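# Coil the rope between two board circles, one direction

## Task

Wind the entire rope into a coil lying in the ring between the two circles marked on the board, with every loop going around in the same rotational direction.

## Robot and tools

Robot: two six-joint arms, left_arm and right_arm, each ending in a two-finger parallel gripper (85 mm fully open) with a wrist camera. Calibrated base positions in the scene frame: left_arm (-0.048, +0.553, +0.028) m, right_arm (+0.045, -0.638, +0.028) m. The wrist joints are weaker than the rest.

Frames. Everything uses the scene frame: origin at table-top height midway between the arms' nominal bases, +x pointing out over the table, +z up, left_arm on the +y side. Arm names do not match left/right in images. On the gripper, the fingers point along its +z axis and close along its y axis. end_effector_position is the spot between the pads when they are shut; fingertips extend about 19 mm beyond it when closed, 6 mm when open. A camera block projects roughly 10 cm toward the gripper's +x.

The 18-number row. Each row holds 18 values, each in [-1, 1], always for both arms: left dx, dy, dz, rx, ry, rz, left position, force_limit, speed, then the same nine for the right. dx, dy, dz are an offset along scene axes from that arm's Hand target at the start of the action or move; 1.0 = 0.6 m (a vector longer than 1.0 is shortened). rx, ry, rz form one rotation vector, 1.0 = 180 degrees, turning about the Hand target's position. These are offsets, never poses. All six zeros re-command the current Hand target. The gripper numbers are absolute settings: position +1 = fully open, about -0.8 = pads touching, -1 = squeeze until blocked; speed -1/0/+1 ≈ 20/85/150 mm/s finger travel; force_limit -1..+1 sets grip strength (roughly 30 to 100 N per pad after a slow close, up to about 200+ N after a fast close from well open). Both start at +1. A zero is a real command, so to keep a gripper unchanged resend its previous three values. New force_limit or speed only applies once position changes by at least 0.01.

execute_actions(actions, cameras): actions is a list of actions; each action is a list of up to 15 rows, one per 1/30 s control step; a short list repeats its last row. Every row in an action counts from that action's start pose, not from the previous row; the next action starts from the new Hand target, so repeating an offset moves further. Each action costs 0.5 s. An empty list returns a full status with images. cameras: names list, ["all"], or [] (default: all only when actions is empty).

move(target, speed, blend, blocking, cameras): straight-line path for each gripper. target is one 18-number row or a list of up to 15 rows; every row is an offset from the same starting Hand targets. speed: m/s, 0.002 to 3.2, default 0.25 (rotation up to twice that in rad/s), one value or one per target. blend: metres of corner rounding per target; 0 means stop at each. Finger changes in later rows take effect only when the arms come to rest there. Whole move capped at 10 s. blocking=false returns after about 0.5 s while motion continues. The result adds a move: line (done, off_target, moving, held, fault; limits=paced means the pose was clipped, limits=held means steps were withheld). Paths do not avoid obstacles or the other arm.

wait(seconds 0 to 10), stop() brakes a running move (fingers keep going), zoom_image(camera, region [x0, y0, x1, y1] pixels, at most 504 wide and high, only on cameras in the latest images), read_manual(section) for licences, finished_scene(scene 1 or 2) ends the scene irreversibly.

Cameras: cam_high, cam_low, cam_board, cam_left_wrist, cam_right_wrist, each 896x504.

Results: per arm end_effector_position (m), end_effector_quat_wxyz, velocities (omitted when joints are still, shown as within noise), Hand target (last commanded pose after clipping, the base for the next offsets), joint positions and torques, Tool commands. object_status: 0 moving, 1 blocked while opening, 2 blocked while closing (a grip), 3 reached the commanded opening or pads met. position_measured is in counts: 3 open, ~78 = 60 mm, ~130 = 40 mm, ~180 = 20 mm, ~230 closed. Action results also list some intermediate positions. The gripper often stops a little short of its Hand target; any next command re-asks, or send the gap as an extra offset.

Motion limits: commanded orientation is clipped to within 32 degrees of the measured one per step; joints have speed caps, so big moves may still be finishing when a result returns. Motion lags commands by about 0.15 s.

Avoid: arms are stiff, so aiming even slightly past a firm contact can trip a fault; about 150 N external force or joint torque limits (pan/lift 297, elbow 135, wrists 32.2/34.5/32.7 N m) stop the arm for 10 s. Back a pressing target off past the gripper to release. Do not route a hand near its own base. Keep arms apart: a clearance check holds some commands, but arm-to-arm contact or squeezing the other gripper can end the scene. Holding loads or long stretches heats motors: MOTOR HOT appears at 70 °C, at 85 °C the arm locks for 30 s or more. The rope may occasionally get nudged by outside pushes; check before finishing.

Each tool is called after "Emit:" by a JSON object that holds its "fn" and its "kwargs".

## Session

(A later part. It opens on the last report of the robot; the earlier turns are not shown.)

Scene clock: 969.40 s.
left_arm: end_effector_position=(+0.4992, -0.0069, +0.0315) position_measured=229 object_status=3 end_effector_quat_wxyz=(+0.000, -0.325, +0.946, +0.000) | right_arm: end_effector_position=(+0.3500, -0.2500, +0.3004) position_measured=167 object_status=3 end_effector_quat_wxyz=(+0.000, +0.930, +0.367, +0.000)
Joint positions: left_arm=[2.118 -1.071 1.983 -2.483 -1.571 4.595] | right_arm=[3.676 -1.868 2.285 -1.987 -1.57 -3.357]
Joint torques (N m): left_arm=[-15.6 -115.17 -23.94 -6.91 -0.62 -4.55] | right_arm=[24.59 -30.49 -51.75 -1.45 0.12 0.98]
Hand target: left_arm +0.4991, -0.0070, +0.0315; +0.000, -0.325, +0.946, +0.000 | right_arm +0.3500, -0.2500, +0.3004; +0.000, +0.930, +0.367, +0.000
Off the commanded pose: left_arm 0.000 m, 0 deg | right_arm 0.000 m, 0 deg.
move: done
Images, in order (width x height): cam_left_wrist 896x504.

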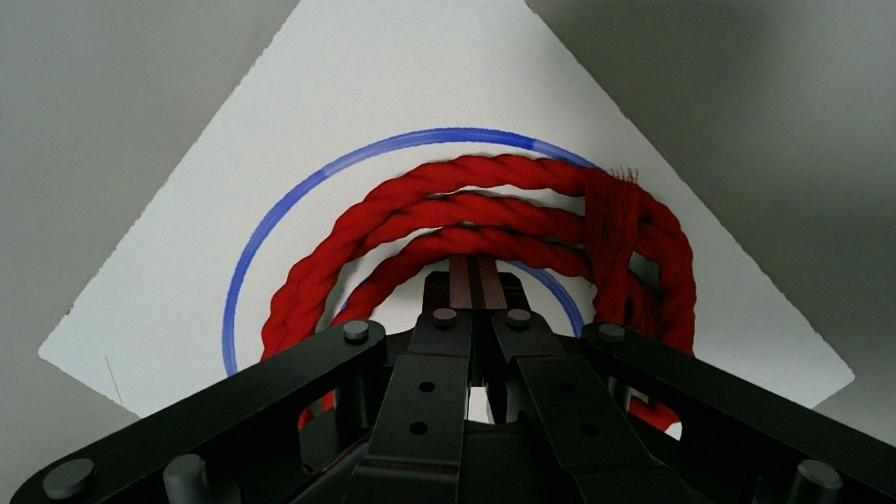

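Emit:
{"fn": "move", "kwargs": {"target": [-0.0045,-0.0035,0,0,0,0,-0.8,-1,0, 0,0,0,0,0,0,-0.3,-0.5,-1], "speed": 0.02, "cameras": ["cam_left_wrist"]}}

Scene clock: 971.27 s.
left_arm: end_effector_position=(+0.4965, -0.0090, +0.0315) position_measured=229 object_status=3 end_effector_quat_wxyz=(+0.000, -0.325, +0.946, +0.000) | right_arm: end_effector_position=(+0.3500, -0.2500, +0.3004) position_measured=167 object_status=3 end_effector_quat_wxyz=(+0.000, +0.930, +0.367, +0.000)
Joint positions: left_arm=[2.113 -1.071 1.984 -2.484 -1.571 4.59] | right_arm=[3.676 -1.868 2.285 -1.987 -1.57 -3.357]
Joint torques (N m): left_arm=[-11.41 -114.65 -23.75 -7.06 0.19 -4.42] | right_arm=[24.15 -29.76 -51.5 -1.55 0.12 0.95]
Hand target: left_arm +0.4964, -0.0091, +0.0315; +0.000, -0.325, +0.946, +0.000 | right_arm +0.3500, -0.2500, +0.3004; +0.000, +0.930, +0.367, +0.000
Off the commanded pose: left_arm 0.000 m, 0 deg | right_arm 0.000 m, 0 deg.
move: done
Images, in order (width x height): cam_left_wrist 896x504.

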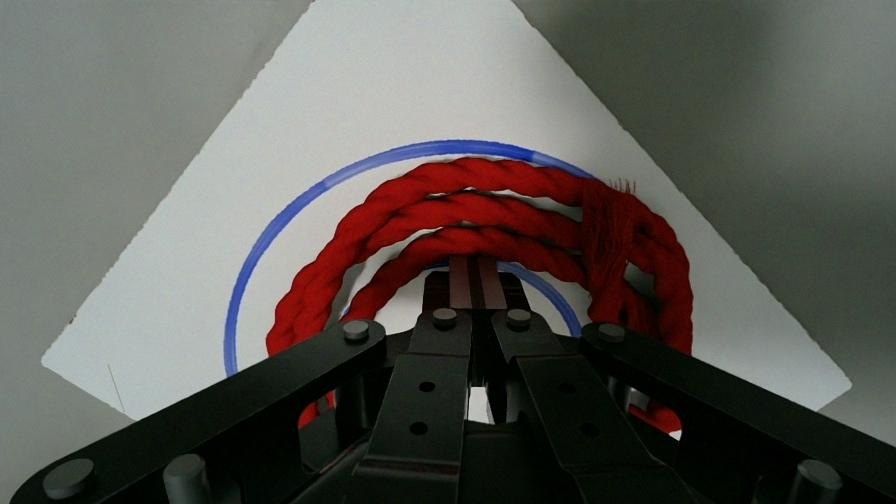

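Emit:
{"fn": "move", "kwargs": {"target": [[0.0184,0.0144,0,0,0,0,-0.8,-1,0, 0,0,0,0,0,0,-0.3,-0.5,-1],[0.0388,0.0123,0,0,0,0.1778,-0.8,-1,0, 0,0,0,0,0,0,-0.3,-0.5,-1],[0.0295,-0.0131,0,0,0,0.1778,-0.8,-1,0, 0,0,0,0,0,0,-0.3,-0.5,-1]], "speed": [0.04,0.12,0.02], "cameras": ["cam_left_wrist"]}}

Scene clock: 978.63 s.
left_arm: end_effector_position=(+0.5142, -0.0168, +0.0315) position_measured=229 object_status=3 end_effector_quat_wxyz=(+0.000, -0.573, +0.819, +0.000) | right_arm: end_effector_position=(+0.3500, -0.2500, +0.3004) position_measured=167 object_status=3 end_effector_quat_wxyz=(+0.000, +0.930, +0.367, +0.000)
Joint positions: left_arm=[2.128 -1.051 1.947 -2.467 -1.571 4.046] | right_arm=[3.676 -1.868 2.285 -1.987 -1.57 -3.357]
Joint torques (N m): left_arm=[-12.27 -91.22 -47.52 -2.12 0.83 -4.76] | right_arm=[24.54 -29.81 -52.02 -1.44 0.17 0.97]
Hand target: left_arm +0.5141, -0.0170, +0.0315; +0.000, -0.573, +0.819, +0.000 | right_arm +0.3500, -0.2500, +0.3004; +0.000, +0.930, +0.367, +0.000
Off the commanded pose: left_arm 0.000 m, 0 deg | right_arm 0.000 m, 0 deg.
move: done
Images, in order (width x height): cam_left_wrist 896x504.

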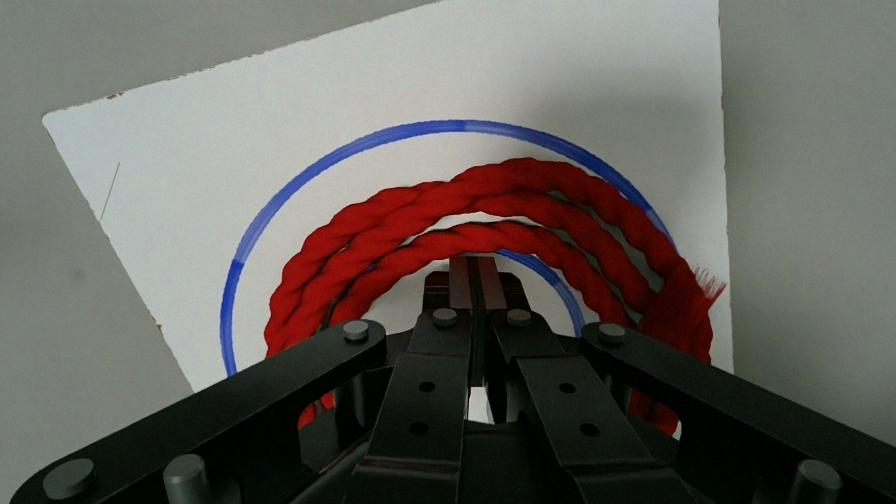

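Emit:
{"fn": "move", "kwargs": {"target": [-0.0036,-0.0100,0,0,0,0,-0.8,-1,0, 0,0,0,0,0,0,-0.3,-0.5,-1], "speed": 0.02, "cameras": ["cam_left_wrist"]}}

Scene clock: 980.70 s.
left_arm: end_effector_position=(+0.5120, -0.0228, +0.0315) position_measured=229 object_status=3 end_effector_quat_wxyz=(+0.000, -0.573, +0.819, +0.000) | right_arm: end_effector_position=(+0.3500, -0.2500, +0.3004) position_measured=167 object_status=3 end_effector_quat_wxyz=(+0.000, +0.930, +0.367, +0.000)
Joint positions: left_arm=[2.121 -1.048 1.941 -2.464 -1.571 4.04] | right_arm=[3.676 -1.868 2.285 -1.987 -1.57 -3.357]
Joint torques (N m): left_arm=[-12.27 -89.83 -46.87 -1.45 1.03 -4.1] | right_arm=[24.49 -29.84 -51.6 -1.48 0.03 0.79]
Hand target: left_arm +0.5119, -0.0230, +0.0315; +0.000, -0.573, +0.819, +0.000 | right_arm +0.3500, -0.2500, +0.3004; +0.000, +0.930, +0.367, +0.000
Off the commanded pose: left_arm 0.000 m, 0 deg | right_arm 0.000 m, 0 deg.
move: done
Images, in order (width x height): cam_left_wrist 896x504.

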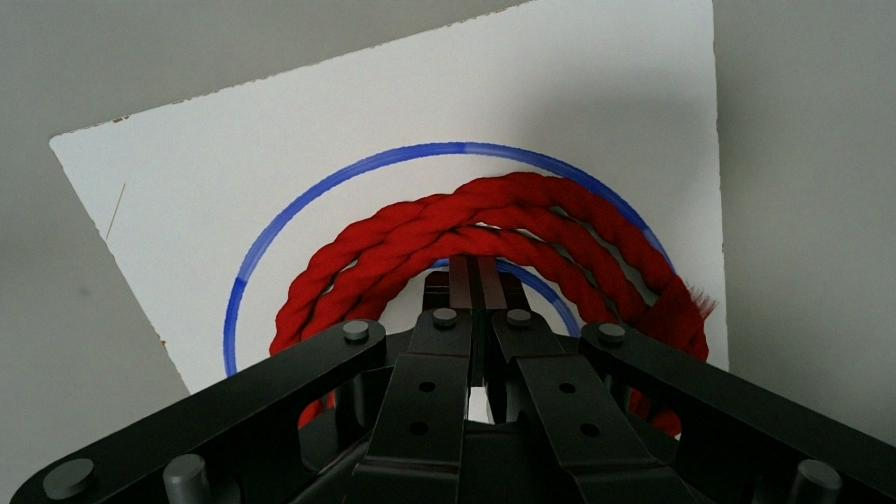

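Emit:
{"fn": "move", "kwargs": {"target": [[0.0085,0.0235,0,0,0,0,-0.8,-1,0, 0,0,0,0,0,0,-0.3,-0.5,-1],[0.0085,0.0235,0.1,0,0,0,-0.8,-1,0, 0,0,0,0,0,0,-0.3,-0.5,-1],[0.03,0.08,0.364,0,0,0,-0.8,-1,0, 0,0,0,0,0,0,-0.3,-0.5,-1]], "speed": [0.04,0.08,0.15], "cameras": ["cam_board","cam_left_wrist"]}}

Emit:
{"fn": "zoom_image", "kwargs": {"camera": "cam_left_wrist", "region": [320, 0, 620, 270]}}

Emit:
{"fn": "zoom_image", "kwargs": {"camera": "cam_board", "region": [330, 140, 540, 340]}}

Scene clock: 987.83 s.
left_arm: end_effector_position=(+0.5299, +0.0250, +0.2498) position_measured=229 object_status=3 end_effector_quat_wxyz=(+0.000, -0.573, +0.819, +0.000) | right_arm: end_effector_position=(+0.3500, -0.2500, +0.3004) position_measured=167 object_status=3 end_effector_quat_wxyz=(+0.000, +0.930, +0.367, +0.000)
Joint positions: left_arm=[2.174 -1.321 1.853 -2.103 -1.571 4.093] | right_arm=[3.676 -1.868 2.285 -1.987 -1.57 -3.357]
Joint torques (N m): left_arm=[18.28 -103.12 -59.04 -1.44 -0.02 2.71] | right_arm=[24.5 -29.34 -51.79 -1.37 0.15 0.81]
Hand target: left_arm +0.5299, +0.0250, +0.2499; +0.000, -0.573, +0.819, +0.000 | right_arm +0.3500, -0.2500, +0.3004; +0.000, +0.930, +0.367, +0.000
Off the commanded pose: left_arm 0.000 m, 0 deg | right_arm 0.000 m, 0 deg.
move: done
Images, in order (width x height): cam_board 896x504, cam_left_wrist 896x504.

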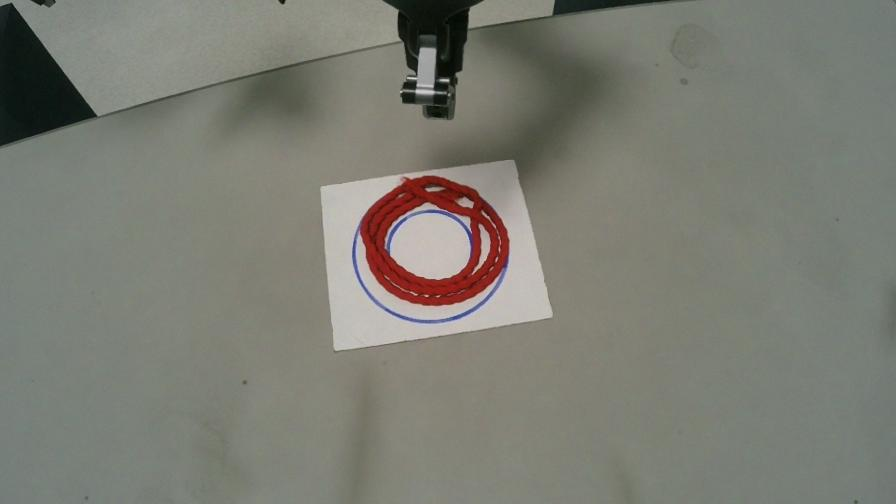

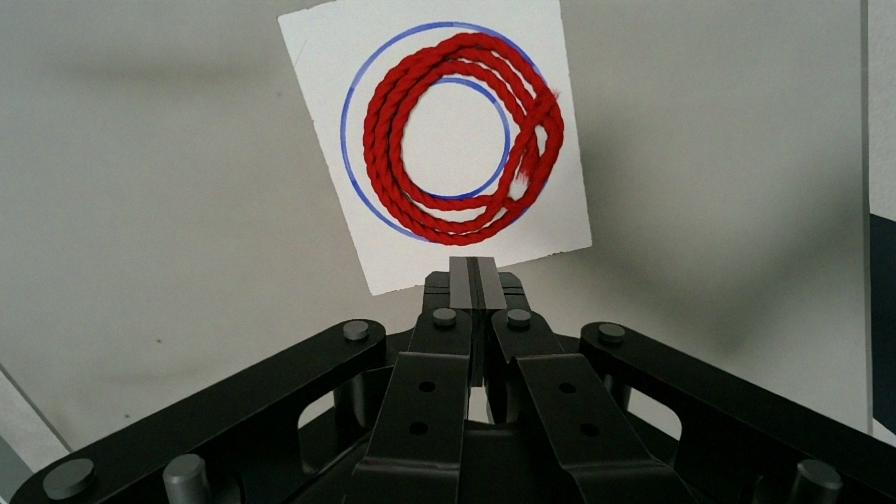

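Scaled by 1.680 from the camera's 896x504 image, which has a finer 1280x720 frame.

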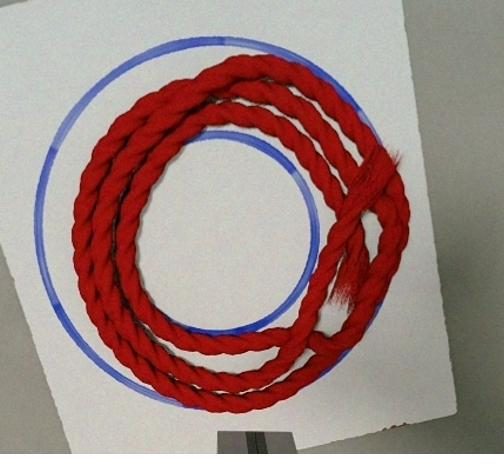

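Scaled by 2.400 from the camera's 896x504 image, which has a finer 1280x720 frame.

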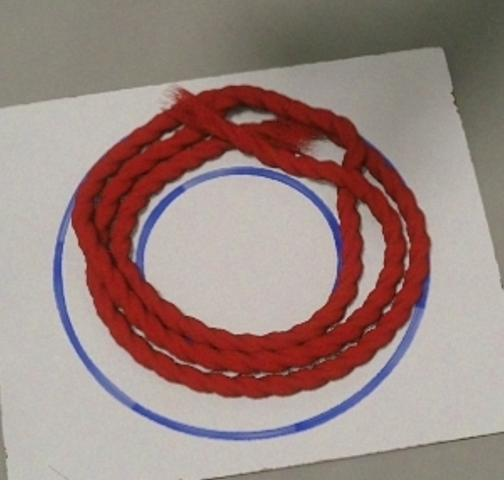

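Emit:
{"fn": "zoom_image", "kwargs": {"camera": "cam_left_wrist", "region": [350, 60, 530, 210]}}

Emit:
{"fn": "zoom_image", "kwargs": {"camera": "cam_board", "region": [370, 200, 490, 310]}}

Scaled by 2.800 from the camera's 896x504 image, which has a finer 1280x720 frame.

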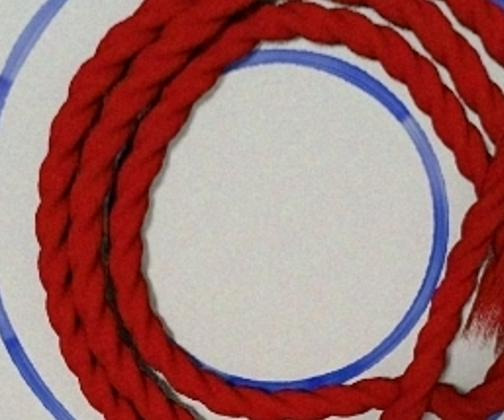

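Scaled by 4.200 from the camera's 896x504 image, which has a finer 1280x720 frame.

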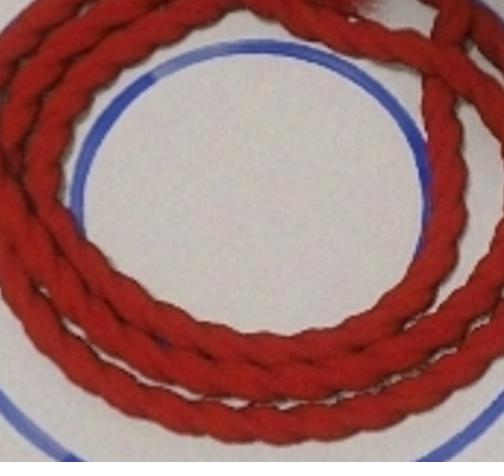

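Emit:
{"fn": "move", "kwargs": {"target": [[0.0167,-0.0247,-0.2833,0,0,0.5444,-0.8,-1,0, 0,0,0,0,0,0,-0.3,-0.5,-1],[0.0167,-0.0247,-0.364,0,0,0.5444,-0.8,-1,0, 0,0,0,0,0,0,-0.3,-0.5,-1],[0.05,-0.0318,-0.364,0,0,0.5444,-0.8,-1,0, 0,0,0,0,0,0,-0.3,-0.5,-1]], "speed": [0.2,0.08,0.025], "cameras": ["cam_board","cam_left_wrist"]}}

Scene clock: 1014.10 s.
left_arm: end_effector_position=(+0.5599, +0.0060, +0.0315) position_measured=229 object_status=3 end_effector_quat_wxyz=(+0.000, +0.994, -0.105, +0.000) | right_arm: end_effector_position=(+0.3500, -0.2500, +0.3004) position_measured=167 object_status=3 end_effector_quat_wxyz=(+0.000, +0.930, +0.367, +0.000)
Joint positions: left_arm=[2.192 -1.032 1.911 -2.45 -1.571 2.4] | right_arm=[3.676 -1.868 2.285 -1.987 -1.57 -3.357]
Joint torques (N m): left_arm=[16.89 -92.21 -46.83 -2.08 0.74 2.77] | right_arm=[24.71 -29.75 -51.51 -1.64 0.15 0.79]
Hand target: left_arm +0.5599, +0.0060, +0.0315; +0.000, +0.994, -0.105, +0.000 | right_arm +0.3500, -0.2500, +0.3004; +0.000, +0.930, +0.367, +0.000
Off the commanded pose: left_arm 0.000 m, 0 deg | right_arm 0.000 m, 0 deg.
move: done
Images, in order (width x height): cam_board 896x504, cam_left_wrist 896x504.

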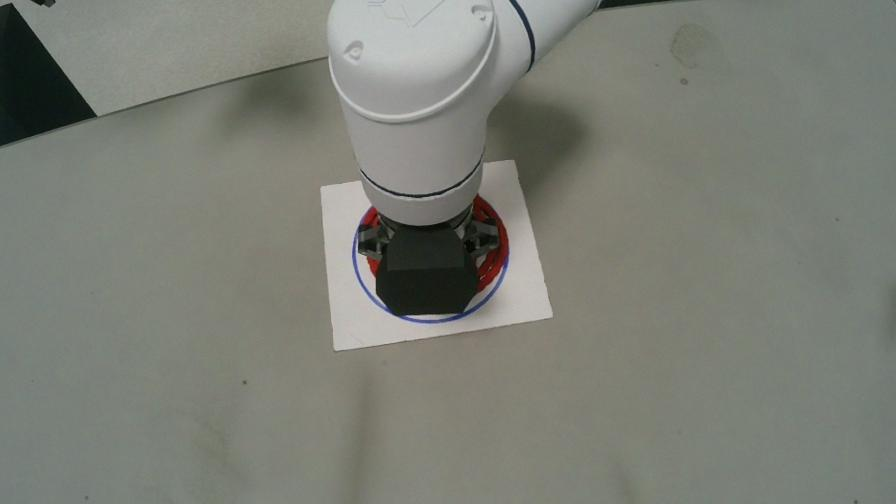

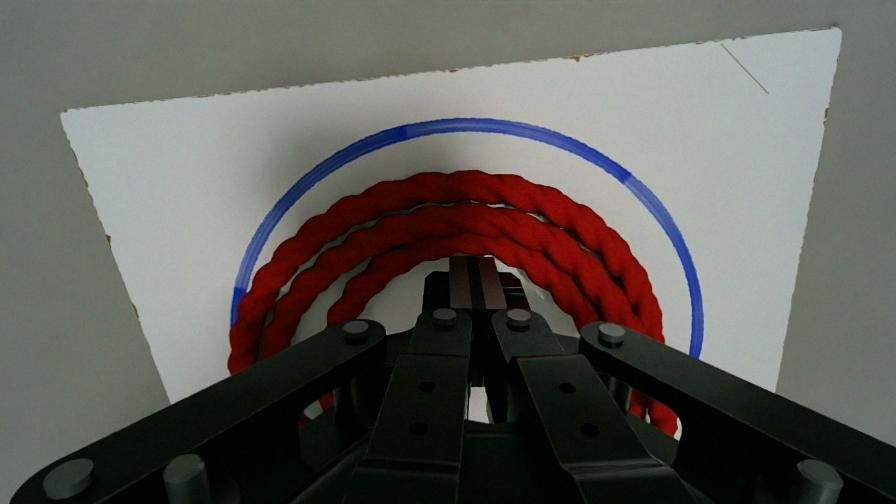

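Emit:
{"fn": "move", "kwargs": {"target": [0.0075,-0.0016,0,0,0,0,-0.8,-1,0, 0,0,0,0,0,0,-0.3,-0.5,-1], "speed": 0.02, "cameras": ["cam_left_wrist"]}}

Scene clock: 1016.50 s.
left_arm: end_effector_position=(+0.5643, +0.0050, +0.0315) position_measured=229 object_status=3 end_effector_quat_wxyz=(+0.000, +0.994, -0.105, +0.000) | right_arm: end_effector_position=(+0.3500, -0.2500, +0.3004) position_measured=167 object_status=3 end_effector_quat_wxyz=(+0.000, +0.930, +0.367, +0.000)
Joint positions: left_arm=[2.196 -1.027 1.902 -2.446 -1.571 2.404] | right_arm=[3.676 -1.868 2.285 -1.987 -1.57 -3.357]
Joint torques (N m): left_arm=[16.34 -92.64 -47 -1.45 -0.06 2.66] | right_arm=[23.75 -28.81 -51.61 -1.45 0.13 0.79]
Hand target: left_arm +0.5644, +0.0050, +0.0315; +0.000, +0.994, -0.105, +0.000 | right_arm +0.3500, -0.2500, +0.3004; +0.000, +0.930, +0.367, +0.000
Off the commanded pose: left_arm 0.000 m, 0 deg | right_arm 0.000 m, 0 deg.
move: done
Images, in order (width x height): cam_left_wrist 896x504.

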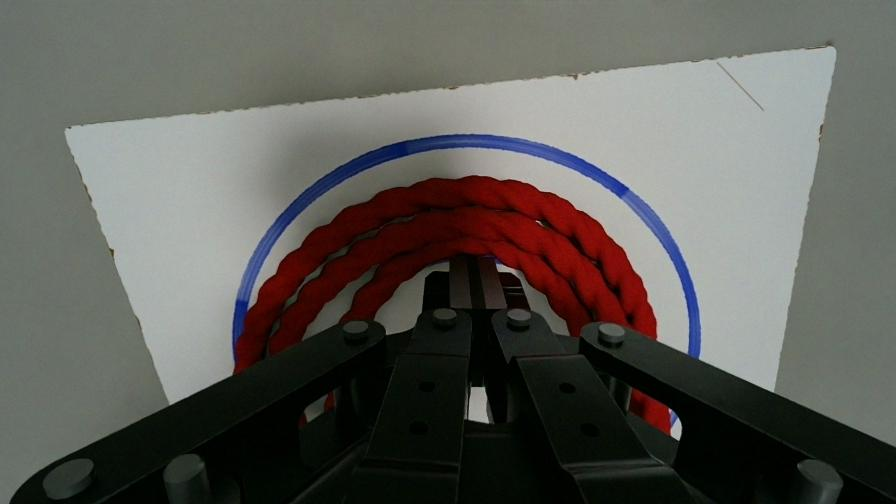

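Emit:
{"fn": "move", "kwargs": {"target": [[-0.0261,0.0055,0,0,0,0,-0.8,-1,0, 0,0,0,0,0,0,-0.3,-0.5,-1],[-0.0347,0.0288,0,0,0,0.25,-0.8,-1,0, 0,0,0,0,0,0,-0.3,-0.5,-1],[-0.0095,0.0452,0,0,0,0.25,-0.8,-1,0, 0,0,0,0,0,0,-0.3,-0.5,-1]], "speed": [0.05,0.2,0.025], "cameras": ["cam_left_wrist"]}}

Scene clock: 1023.80 s.
left_arm: end_effector_position=(+0.5586, +0.0321, +0.0315) position_measured=229 object_status=3 end_effector_quat_wxyz=(+0.000, +0.959, +0.284, +0.000) | right_arm: end_effector_position=(+0.3500, -0.2500, +0.3004) position_measured=167 object_status=3 end_effector_quat_wxyz=(+0.000, +0.930, +0.367, +0.000)
Joint positions: left_arm=[2.21 -1.052 1.948 -2.467 -1.571 1.633] | right_arm=[3.676 -1.868 2.285 -1.987 -1.57 -3.357]
Joint torques (N m): left_arm=[18.72 -89.15 -47.98 -1.66 0.98 3.07] | right_arm=[24.45 -29.3 -51.93 -1.45 0.04 0.72]
Hand target: left_arm +0.5587, +0.0321, +0.0315; +0.000, +0.959, +0.284, +0.000 | right_arm +0.3500, -0.2500, +0.3004; +0.000, +0.930, +0.367, +0.000
Off the commanded pose: left_arm 0.000 m, 0 deg | right_arm 0.000 m, 0 deg.
move: done
Images, in order (width x height): cam_left_wrist 896x504.

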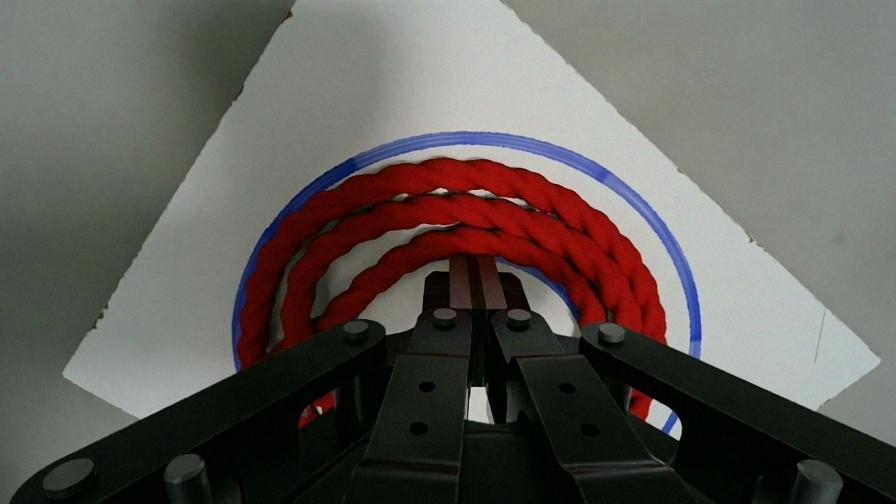

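Emit:
{"fn": "move", "kwargs": {"target": [[-0.0252,-0.0163,0,0,0,0,-0.8,-1,0, 0,0,0,0,0,0,-0.3,-0.5,-1],[-0.0442,-0.0033,0,0,0,0.2333,-0.8,-1,0, 0,0,0,0,0,0,-0.3,-0.5,-1],[-0.0375,0.0277,0,0,0,0.2333,-0.8,-1,0, 0,0,0,0,0,0,-0.3,-0.5,-1]], "speed": [0.05,0.2,0.025], "cameras": ["cam_left_wrist"]}}

Scene clock: 1029.83 s.
left_arm: end_effector_position=(+0.5362, +0.0486, +0.0315) position_measured=229 object_status=3 end_effector_quat_wxyz=(+0.000, +0.794, +0.609, +0.000) | right_arm: end_effector_position=(+0.3500, -0.2500, +0.3004) position_measured=167 object_status=3 end_effector_quat_wxyz=(+0.000, +0.930, +0.367, +0.000)
Joint positions: left_arm=[2.199 -1.083 2.006 -2.493 -1.571 0.889] | right_arm=[3.676 -1.868 2.285 -1.987 -1.57 -3.357]
Joint torques (N m): left_arm=[15.74 -110.12 -24.37 -7.34 0.83 2.7] | right_arm=[24.34 -28.54 -51.47 -1.52 0.11 0.72]
Hand target: left_arm +0.5362, +0.0487, +0.0315; +0.000, +0.794, +0.609, +0.000 | right_arm +0.3500, -0.2500, +0.3004; +0.000, +0.930, +0.367, +0.000
Off the commanded pose: left_arm 0.000 m, 0 deg | right_arm 0.000 m, 0 deg.
move: done
Images, in order (width x height): cam_left_wrist 896x504.

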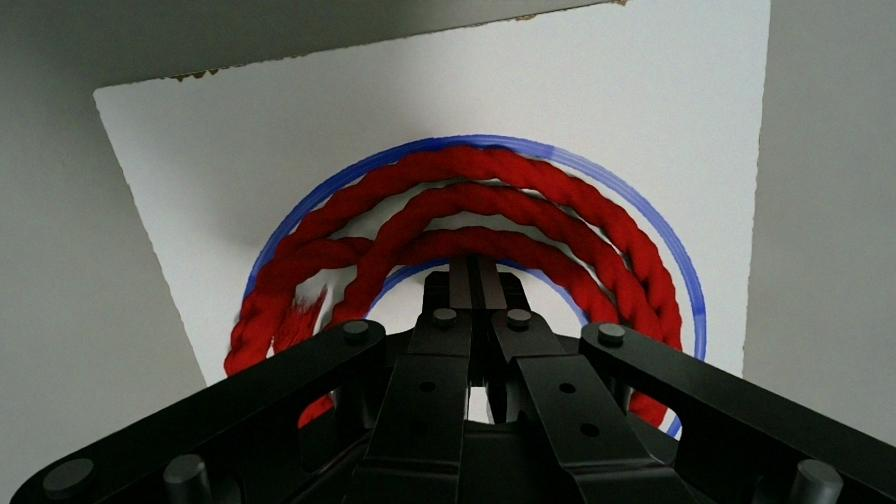

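Emit:
{"fn": "move", "kwargs": {"target": [[-0.0069,-0.0326,0,0,0,0,-0.8,-1,0, 0,0,0,0,0,0,-0.3,-0.5,-1],[-0.0069,-0.0326,0.1,0,0,0,-0.8,-1,0, 0,0,0,0,0,0,-0.3,-0.5,-1],[-0.02,-0.06,0.364,0,0,0,-0.8,-1,0, 0,0,0,0,0,0,-0.3,-0.5,-1]], "speed": [0.05,0.08,0.15], "cameras": ["cam_board","cam_left_wrist"]}}

Emit:
{"fn": "zoom_image", "kwargs": {"camera": "cam_left_wrist", "region": [320, 0, 640, 270]}}

Emit:
{"fn": "zoom_image", "kwargs": {"camera": "cam_board", "region": [330, 140, 540, 340]}}

Scene clock: 1034.80 s.
left_arm: end_effector_position=(+0.5242, +0.0128, +0.2498) position_measured=229 object_status=3 end_effector_quat_wxyz=(+0.000, +0.794, +0.609, +0.000) | right_arm: end_effector_position=(+0.3500, -0.2500, +0.3004) position_measured=167 object_status=3 end_effector_quat_wxyz=(+0.000, +0.930, +0.367, +0.000)
Joint positions: left_arm=[2.159 -1.315 1.844 -2.101 -1.571 0.849] | right_arm=[3.676 -1.868 2.285 -1.987 -1.57 -3.357]
Joint torques (N m): left_arm=[-12.98 -99.73 -58.91 -1.84 -0.37 -4.41] | right_arm=[24.27 -28.69 -51.57 -1.45 0.05 0.72]
Hand target: left_arm +0.5242, +0.0127, +0.2499; +0.000, +0.794, +0.609, +0.000 | right_arm +0.3500, -0.2500, +0.3004; +0.000, +0.930, +0.367, +0.000
Off the commanded pose: left_arm 0.000 m, 0 deg | right_arm 0.000 m, 0 deg.
move: done
Images, in order (width x height): cam_board 896x504, cam_left_wrist 896x504.

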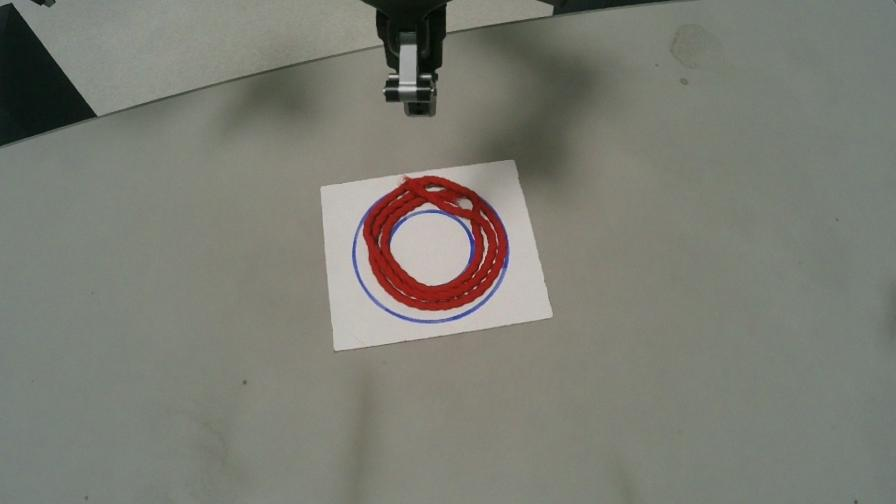

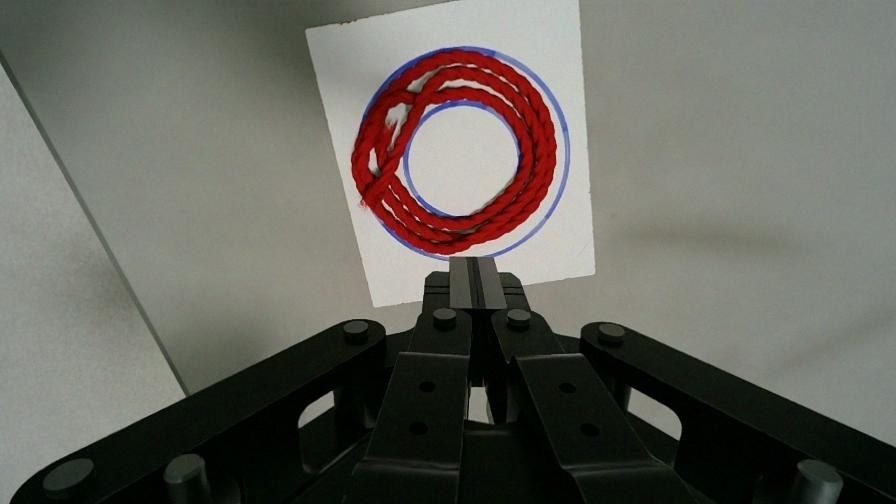

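Scaled by 1.575 from the camera's 896x504 image, which has a finer 1280x720 frame.

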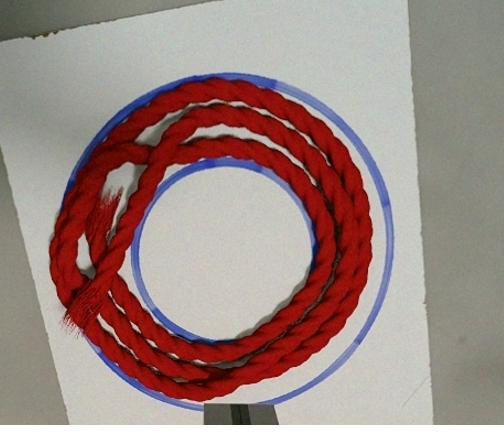

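Scaled by 2.400 from the camera's 896x504 image, which has a finer 1280x720 frame.

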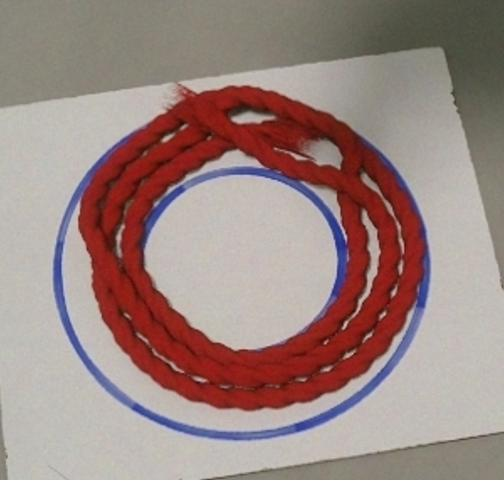

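Emit:
{"fn": "move", "kwargs": {"target": [[0.0228,-0.0218,-0.2833,0,0,-0.7333,-0.8,-1,0, 0,0,0,0,0,0,-0.3,-0.5,-1],[0.0228,-0.0218,-0.364,0,0,-0.7333,-0.8,-1,0, 0,0,0,0,0,0,-0.3,-0.5,-1],[0.0425,-0.0488,-0.364,0,0,-0.7333,-0.8,-1,0, 0,0,0,0,0,0,-0.3,-0.5,-1]], "speed": [0.25,0.08,0.025], "cameras": ["cam_left_wrist"]}}

Scene clock: 1045.67 s.
left_arm: end_effector_position=(+0.5497, -0.0165, +0.0315) position_measured=229 object_status=3 end_effector_quat_wxyz=(+0.000, +0.879, -0.477, +0.000) | right_arm: end_effector_position=(+0.3500, -0.2500, +0.3004) position_measured=167 object_status=3 end_effector_quat_wxyz=(+0.000, +0.930, +0.367, +0.000)
Joint positions: left_arm=[2.165 -1.023 1.894 -2.442 -1.571 3.159] | right_arm=[3.676 -1.868 2.285 -1.987 -1.57 -3.357]
Joint torques (N m): left_arm=[15.93 -93.05 -47.14 -1.73 0.42 2.62] | right_arm=[24.97 -28.29 -51.81 -1.64 0.05 0.76]
Hand target: left_arm +0.5497, -0.0165, +0.0315; +0.000, +0.879, -0.477, +0.000 | right_arm +0.3500, -0.2500, +0.3004; +0.000, +0.930, +0.367, +0.000
Off the commanded pose: left_arm 0.000 m, 0 deg | right_arm 0.000 m, 0 deg.
move: done
Images, in order (width x height): cam_left_wrist 896x504.

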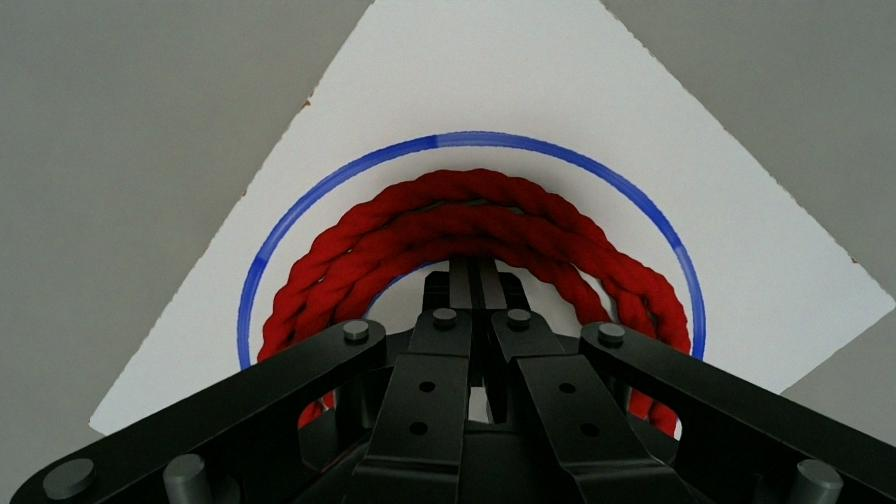

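Emit:
{"fn": "move", "kwargs": {"target": [[-0.0177,0.0243,0,0,0,0,-0.8,-1,0, 0,0,0,0,0,0,-0.3,-0.5,-1],[-0.0338,0.0185,0,0,0,-0.1833,-0.8,-1,0, 0,0,0,0,0,0,-0.3,-0.5,-1],[-0.0322,-0.0123,0,0,0,-0.1833,-0.8,-1,0, 0,0,0,0,0,0,-0.3,-0.5,-1]], "speed": [0.05,0.2,0.025], "cameras": ["cam_left_wrist"]}}

Scene clock: 1050.70 s.
left_arm: end_effector_position=(+0.5304, -0.0238, +0.0315) position_measured=229 object_status=3 end_effector_quat_wxyz=(+0.000, +0.707, -0.707, +0.000) | right_arm: end_effector_position=(+0.3500, -0.2500, +0.3004) position_measured=167 object_status=3 end_effector_quat_wxyz=(+0.000, +0.930, +0.367, +0.000)
Joint positions: left_arm=[2.14 -1.033 1.913 -2.451 -1.571 3.71] | right_arm=[3.676 -1.868 2.285 -1.987 -1.57 -3.357]
Joint torques (N m): left_arm=[-13.01 -91.04 -48.12 -1.5 -0.43 -3.17] | right_arm=[24.68 -28.97 -52 -1.66 0.26 0.62]
Hand target: left_arm +0.5304, -0.0239, +0.0315; +0.000, +0.707, -0.707, +0.000 | right_arm +0.3500, -0.2500, +0.3004; +0.000, +0.930, +0.367, +0.000
Off the commanded pose: left_arm 0.000 m, 0 deg | right_arm 0.000 m, 0 deg.
move: done
Images, in order (width x height): cam_left_wrist 896x504.

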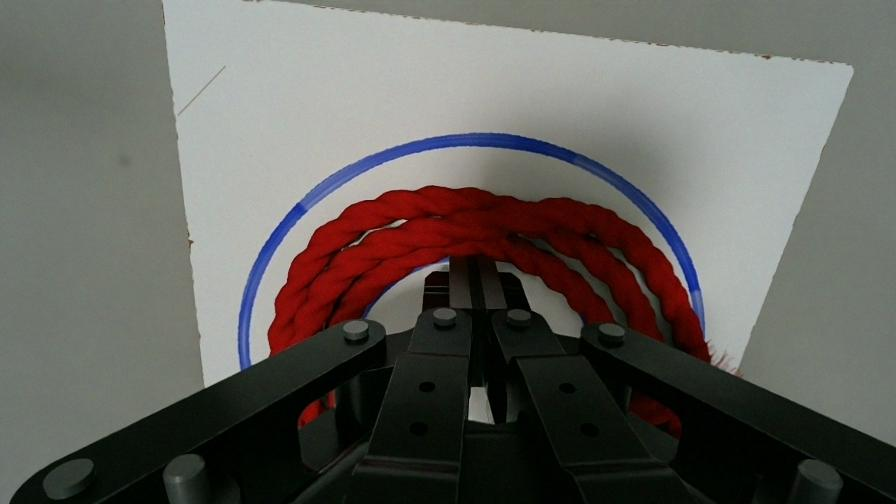

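Emit:
{"fn": "move", "kwargs": {"target": [[-0.0015,0.03,0,0,0,0,-0.8,-1,0, 0,0,0,0,0,0,-0.3,-0.5,-1],[-0.0182,0.0347,0,0,0,-0.1833,-0.8,-1,0, 0,0,0,0,0,0,-0.3,-0.5,-1],[-0.0332,0.0087,0,0,0,-0.1833,-0.8,-1,0, 0,0,0,0,0,0,-0.3,-0.5,-1]], "speed": [0.05,0.2,0.025], "cameras": ["cam_left_wrist"]}}

Scene clock: 1055.70 s.
left_arm: end_effector_position=(+0.5106, -0.0185, +0.0315) position_measured=229 object_status=3 end_effector_quat_wxyz=(+0.000, -0.477, +0.879, +0.000) | right_arm: end_effector_position=(+0.3500, -0.2500, +0.3004) position_measured=167 object_status=3 end_effector_quat_wxyz=(+0.000, +0.930, +0.367, +0.000)
Joint positions: left_arm=[2.123 -1.052 1.949 -2.468 -1.571 4.268] | right_arm=[3.676 -1.868 2.285 -1.987 -1.57 -3.357]
Joint torques (N m): left_arm=[-12.32 -89.9 -46.2 -1.44 0.13 -4.19] | right_arm=[24.32 -29.05 -51.58 -1.71 -0.1 0.48]
Hand target: left_arm +0.5105, -0.0187, +0.0315; +0.000, -0.477, +0.879, +0.000 | right_arm +0.3500, -0.2500, +0.3004; +0.000, +0.930, +0.367, +0.000
Off the commanded pose: left_arm 0.000 m, 0 deg | right_arm 0.000 m, 0 deg.
move: done
Images, in order (width x height): cam_left_wrist 896x504.

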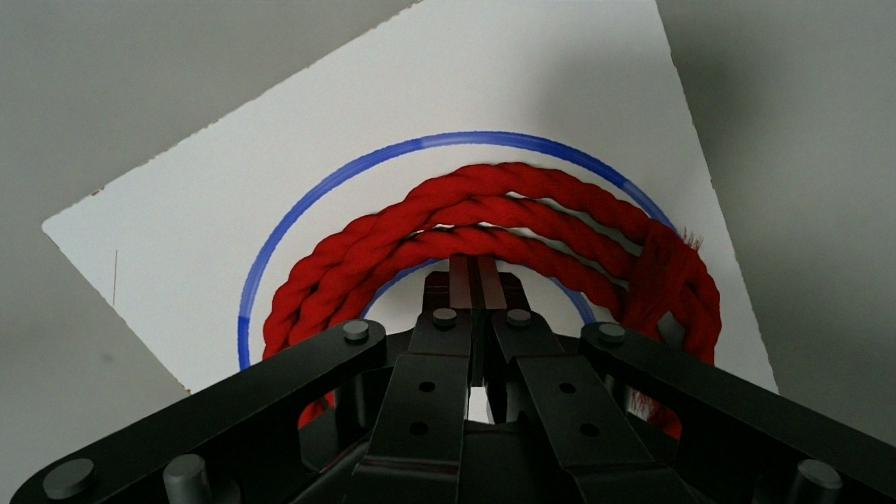

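Emit:
{"fn": "move", "kwargs": {"target": [[0.0125,0.0217,0,0,0,0,-0.8,-1,0, 0,0,0,0,0,0,-0.3,-0.5,-1],[0.0125,0.0217,0.1,0,0,0,-0.8,-1,0, 0,0,0,0,0,0,-0.3,-0.5,-1],[0.035,0.06,0.364,0,0,0,-0.8,-1,0, 0,0,0,0,0,0,-0.3,-0.5,-1]], "speed": [0.05,0.08,0.15], "cameras": ["cam_board","cam_left_wrist"]}}

Emit:
{"fn": "zoom_image", "kwargs": {"camera": "cam_left_wrist", "region": [320, 0, 640, 270]}}

Emit:
{"fn": "zoom_image", "kwargs": {"camera": "cam_board", "region": [330, 140, 540, 340]}}

Scene clock: 1060.07 s.
left_arm: end_effector_position=(+0.5315, +0.0173, +0.2498) position_measured=229 object_status=3 end_effector_quat_wxyz=(+0.000, -0.477, +0.879, +0.000) | right_arm: end_effector_position=(+0.3500, -0.2500, +0.3004) position_measured=167 object_status=3 end_effector_quat_wxyz=(+0.000, +0.930, +0.367, +0.000)
Joint positions: left_arm=[2.17 -1.311 1.84 -2.1 -1.571 4.316] | right_arm=[3.676 -1.868 2.285 -1.987 -1.57 -3.357]
Joint torques (N m): left_arm=[16.41 -100.66 -58.45 -1.15 -0.07 3.04] | right_arm=[25.57 -28.28 -52.02 -1.79 -0.08 0.67]
Hand target: left_arm +0.5315, +0.0173, +0.2499; +0.000, -0.477, +0.879, +0.000 | right_arm +0.3500, -0.2500, +0.3004; +0.000, +0.930, +0.367, +0.000
Off the commanded pose: left_arm 0.000 m, 0 deg | right_arm 0.000 m, 0 deg.
move: done
Images, in order (width x height): cam_board 896x504, cam_left_wrist 896x504.

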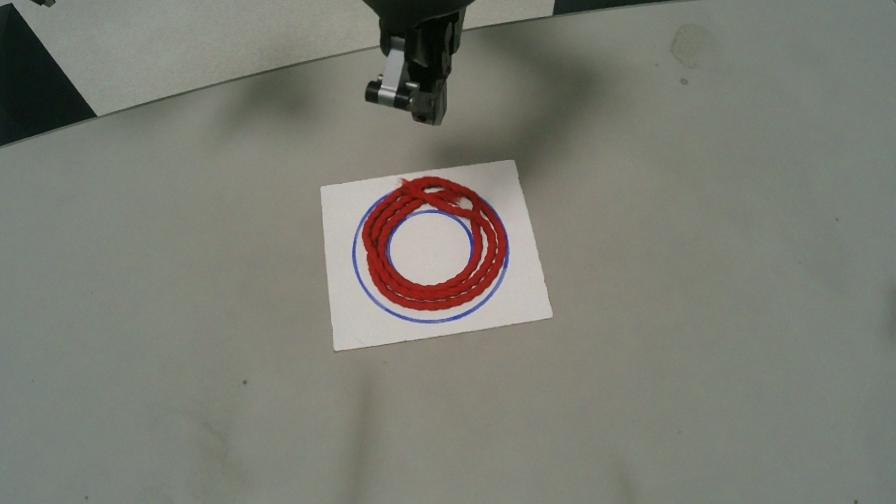

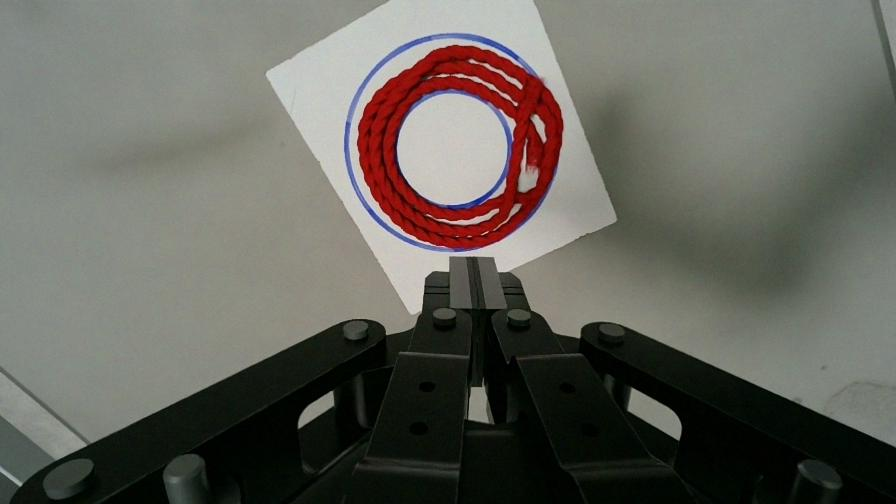

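Scaled by 1.575 from the camera's 896x504 image, which has a finer 1280x720 frame.

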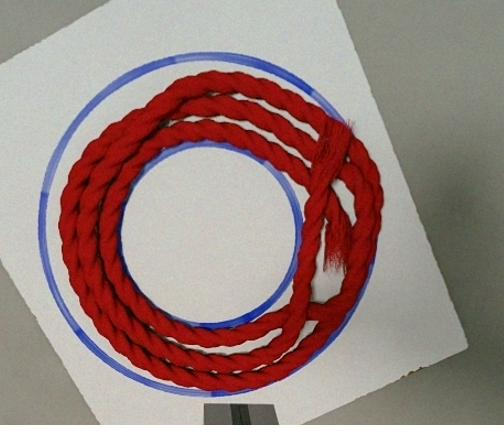

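Scaled by 2.400 from the camera's 896x504 image, which has a finer 1280x720 frame.

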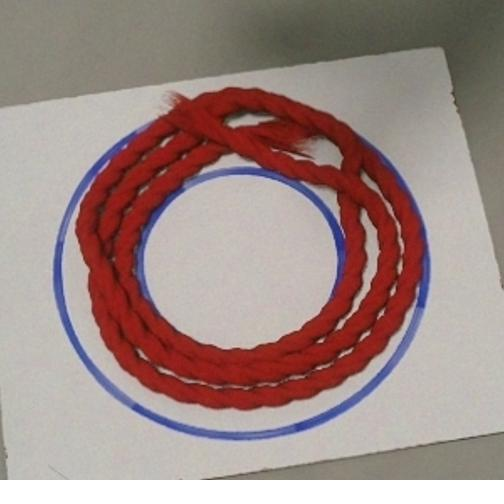

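Emit:
{"fn": "move", "kwargs": {"target": [[-0.1732,0.034,-0.1667,0,0,0.589,-0.8,-1,0, 0,0,0,0,0,0,-0.3,-0.5,-1],[-0.1732,0.034,-0.3598,0,0,0.589,-0.8,-1,0, 0,0,0,0,0,0,-0.3,-0.5,-1],[-0.1488,0.0278,-0.3598,0,0,0.589,-0.8,-1,0, 0,0,0,0,0,0,-0.3,-0.5,-1]], "speed": [0.25,0.08,0.025], "cameras": ["cam_board","cam_left_wrist"]}}

Emit:
{"fn": "zoom_image", "kwargs": {"camera": "cam_left_wrist", "region": [230, 0, 730, 340]}}

Scene clock: 1073.30 s.
left_arm: end_effector_position=(+0.4421, +0.0340, +0.0341) position_measured=229 object_status=3 end_effector_quat_wxyz=(+0.000, +0.989, -0.148, +0.000) | right_arm: end_effector_position=(+0.3500, -0.2500, +0.3004) position_measured=167 object_status=3 end_effector_quat_wxyz=(+0.000, +0.930, +0.367, +0.000)
Joint positions: left_arm=[2.078 -1.151 2.122 -2.541 -1.571 2.373] | right_arm=[3.676 -1.868 2.285 -1.987 -1.57 -3.357]
Joint torques (N m): left_arm=[15.28 -76.23 -44.31 -1.49 0.77 3.63] | right_arm=[25.02 -28.2 -51.78 -1.88 0.1 0.58]
Hand target: left_arm +0.4422, +0.0340, +0.0340; +0.000, +0.989, -0.148, +0.000 | right_arm +0.3500, -0.2500, +0.3004; +0.000, +0.930, +0.367, +0.000
Off the commanded pose: left_arm 0.000 m, 0 deg | right_arm 0.000 m, 0 deg.
move: done
Images, in order (width x height): cam_board 896x504, cam_left_wrist 896x504.

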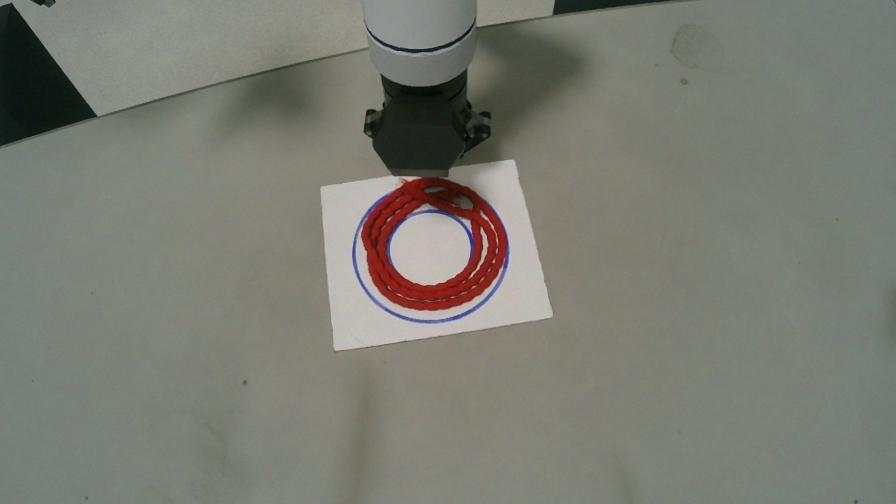

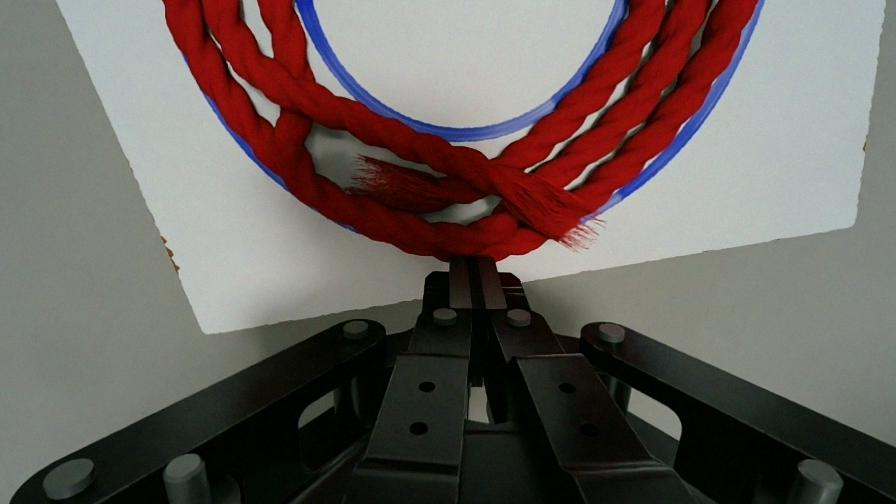

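Scaled by 1.008 from the camera's 896x504 image, which has a finer 1280x720 frame.

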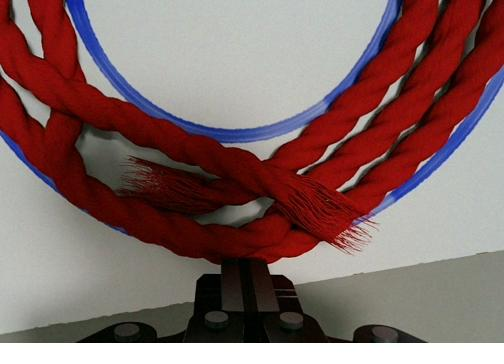

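Emit:
{"fn": "move", "kwargs": {"target": [[0.0062,-0.0015,0,0,0,0,-0.8,-1,0, 0,0,0,0,0,0,-0.3,-0.5,-1]], "speed": [0.02], "cameras": ["cam_left_wrist"]}}

Emit:
{"fn": "zoom_image", "kwargs": {"camera": "cam_left_wrist", "region": [230, 0, 730, 340]}}

Scene clock: 1076.00 s.
left_arm: end_effector_position=(+0.4459, +0.0331, +0.0341) position_measured=229 object_status=3 end_effector_quat_wxyz=(+0.000, +0.989, -0.148, +0.000) | right_arm: end_effector_position=(+0.3500, -0.2500, +0.3004) position_measured=167 object_status=3 end_effector_quat_wxyz=(+0.000, +0.930, +0.367, +0.000)
Joint positions: left_arm=[2.082 -1.148 2.115 -2.538 -1.571 2.377] | right_arm=[3.676 -1.868 2.285 -1.987 -1.57 -3.357]
Joint torques (N m): left_arm=[19.82 -73.01 -42.53 -1.83 -0.34 2.96] | right_arm=[24.06 -26.93 -51.84 -1.8 -0.06 0.4]
Hand target: left_arm +0.4459, +0.0331, +0.0340; +0.000, +0.989, -0.148, +0.000 | right_arm +0.3500, -0.2500, +0.3004; +0.000, +0.930, +0.367, +0.000
Off the commanded pose: left_arm 0.000 m, 0 deg | right_arm 0.000 m, 0 deg.
move: done
Images, in order (width x height): cam_left_wrist 896x504.

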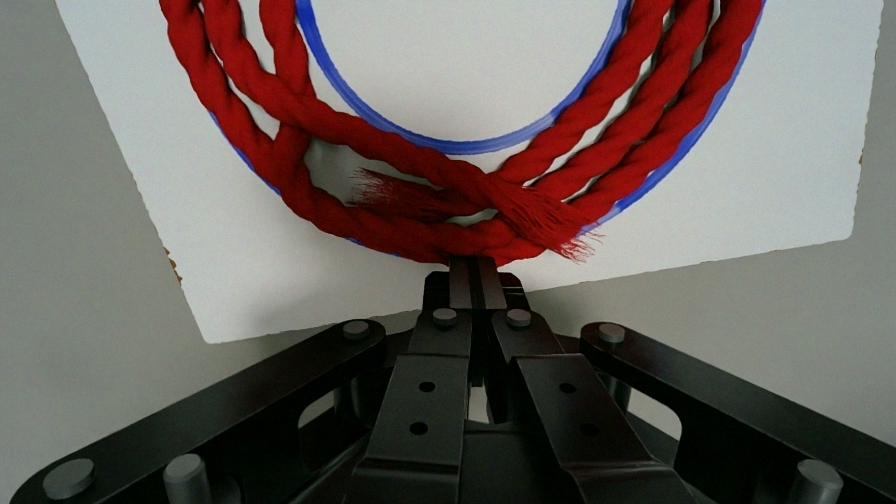

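Scaled by 1.008 from the camera's 896x504 image, which has a finer 1280x720 frame.

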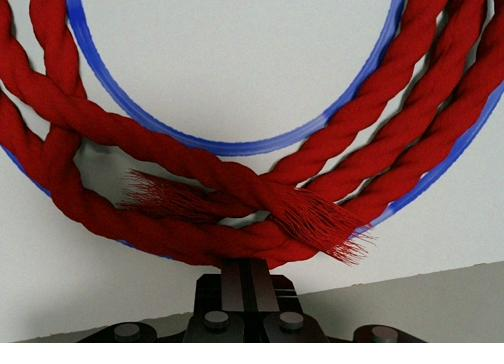

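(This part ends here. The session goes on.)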